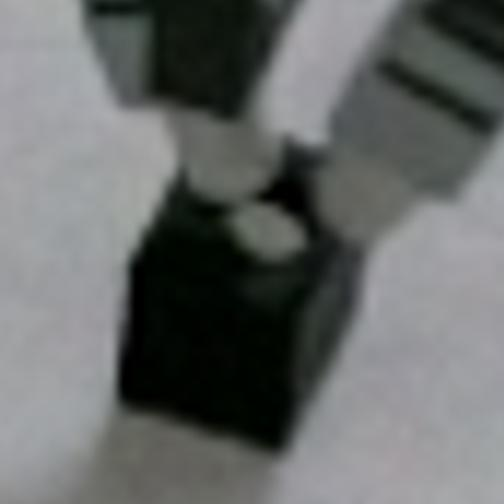

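>>> execute_actions:
  actions:
    - [[-0.007,-0.003,-0.003,0,0,0,0.84,-0.332,0.58,0.7,-0.48,0,-0.5,0,0.84,0.332,0.58,0.7,0.71,0.68,0.23,0.17,0.7,-0.5,0,0,0,0,0,0,0.75,0,0.58,0.7,0.75,0,0.58,0.7,0.75,0,0.58,0.7,0.71,0.68,0.23,0.17,0.4,-0.6],[-0.014,-0.006,-0.003,0,0,0,0.84,-0.332,0.58,0.7,-0.48,0,-0.5,0,0.84,0.332,0.58,0.7,0.71,0.68,0.23,0.17,0.7,-0.5,0,0,0,0,0,0,0.75,0,0.58,0.7,0.75,0,0.58,0.7,0.75,0,0.58,0.7,0.71,0.68,0.23,0.17,0.4,-0.6],[-0.0195,-0.0082,0.0,0,0,0,0.84,-0.332,0.58,0.7,-0.48,0,-0.5,0,0.84,0.332,0.58,0.7,0.71,0.68,0.23,0.17,0.7,-0.5,0,0,0,0,0,0,0.75,0,0.58,0.7,0.75,0,0.58,0.7,0.75,0,0.58,0.7,0.71,0.68,0.23,0.17,0.4,-0.6]]
  cameras: ["cam_high"]

>>> zoom_image:
  camera: "cam_high"
  region: [350, 116, 380, 146]

Scene clock: 8225.20 s.
left_arm: end_effector_position=(+0.2932, -0.2473, +0.1455) hand_goal=(+0.840, -0.332, +0.580, +0.700, -0.480, +0.000, -0.500, +0.000, +0.840, +0.332, +0.580, +0.700, +0.710, +0.680, +0.230, +0.170) hand_measured=(+0.836, -0.328, +0.582, +0.702, -0.466, +0.002, -0.500, +0.002, +0.838, +0.328, +0.578, +0.700, +0.708, +0.678, +0.226, +0.168) hand_current_ma=(-23, +14, +8, +12, +72, +7, -2, +14, -13, -19, -7, +2, -13, -12, -31, -11) hand_state=(goal, goal, goal, goal, goal, goal, goal, goal, goal, goal, goal, goal, goal, goal, goal, goal) hand_current_limit=0.70 hand_speed=-0.50 end_effector_quat_wxyz=(-0.011, +0.722, +0.692, +0.002) | right_arm: end_effector_position=(+0.5078, -0.1659, +0.4131) hand_goal=(+0.750, +0.000, +0.580, +0.700, +0.750, +0.000, +0.580, +0.700, +0.750, +0.000, +0.580, +0.700, +0.710, +0.680, +0.230, +0.170) hand_measured=(+0.758, -0.006, +0.580, +0.698, +0.758, -0.006, +0.580, +0.698, +0.758, -0.004, +0.580, +0.698, +0.718, +0.678, +0.228, +0.168) hand_current_ma=(+37, -20, +1, -9, +39, -21, +0, -10, +35, -18, +0, -10, +36, -12, -15, -12) hand_state=(goal, goal, goal, goal, goal, goal, goal, goal, goal, goal, goal, goal, goal, goal, goal, goal) hand_current_limit=0.40 hand_speed=-0.60 end_effector_quat_wxyz=(+0.591, +0.458, +0.654, +0.113)
Joint positions: left_arm=[-0.909 1.285 0.968 -1.275 -0.001 -0.867] | right_arm=[-0.38 1.072 0.84 -0.047 0.041 -0.759]
Joint torques (N m): left_arm=[-1.61 -8.35 10.84 0.87 -0.01 -0.24] | right_arm=[-0.5 -4.72 13.12 2.58 0 -0.02]
Motor temperatures (°C): left_arm=[25 29 37 24 26 26] | right_arm=[23 28 50 25 23 22]
Heat: left arm: hottest elbow 37 °C; right arm: hottest elbow 50 °C.
Hand target: left_arm +0.2966, -0.2592, +0.1478; -0.005, +0.722, +0.692, +0.001 | right_arm +0.5147, -0.1680, +0.4126; +0.587, +0.461, +0.656, +0.115
Off the commanded pose: left_arm 0.012 m, 1 deg | right_arm 0.007 m, 1 deg.
Step readings (end_effector_position of left_arm | right_arm):
0: (+0.2955, -0.2448, +0.1455) | (+0.5078, -0.1659, +0.4131)
1: (+0.2955, -0.2448, +0.1455) | (+0.5078, -0.1659, +0.4131)
2: (+0.2955, -0.2448, +0.1455) | (+0.5078, -0.1659, +0.4131)
4: (+0.2951, -0.2453, +0.1455) | (+0.5078, -0.1659, +0.4131)
8: (+0.2935, -0.2472, +0.1455) | (+0.5078, -0.1659, +0.4131)
15: (+0.2932, -0.2473, +0.1455) | (+0.5078, -0.1659, +0.4131)
Images, in order (width x height): cam_high 672x504.

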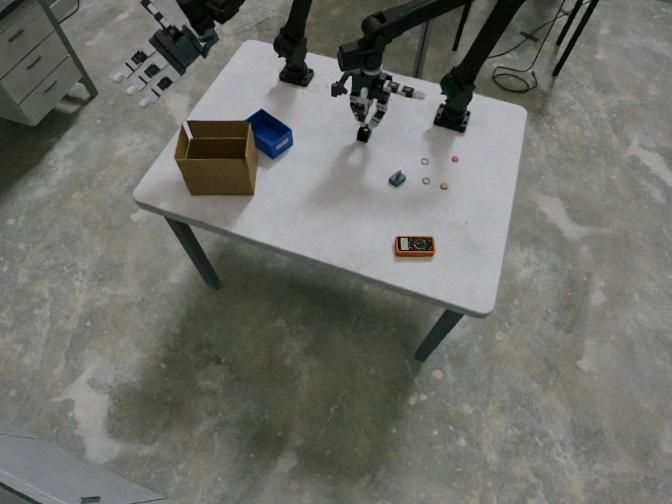

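Scaled by 16.800 from the camera's 672x504 image, which has a finer 960x720 frame.

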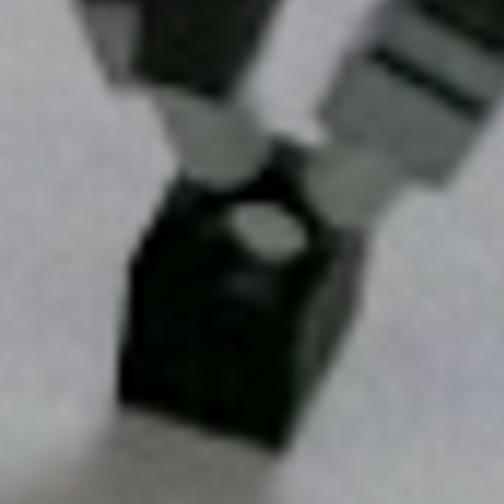

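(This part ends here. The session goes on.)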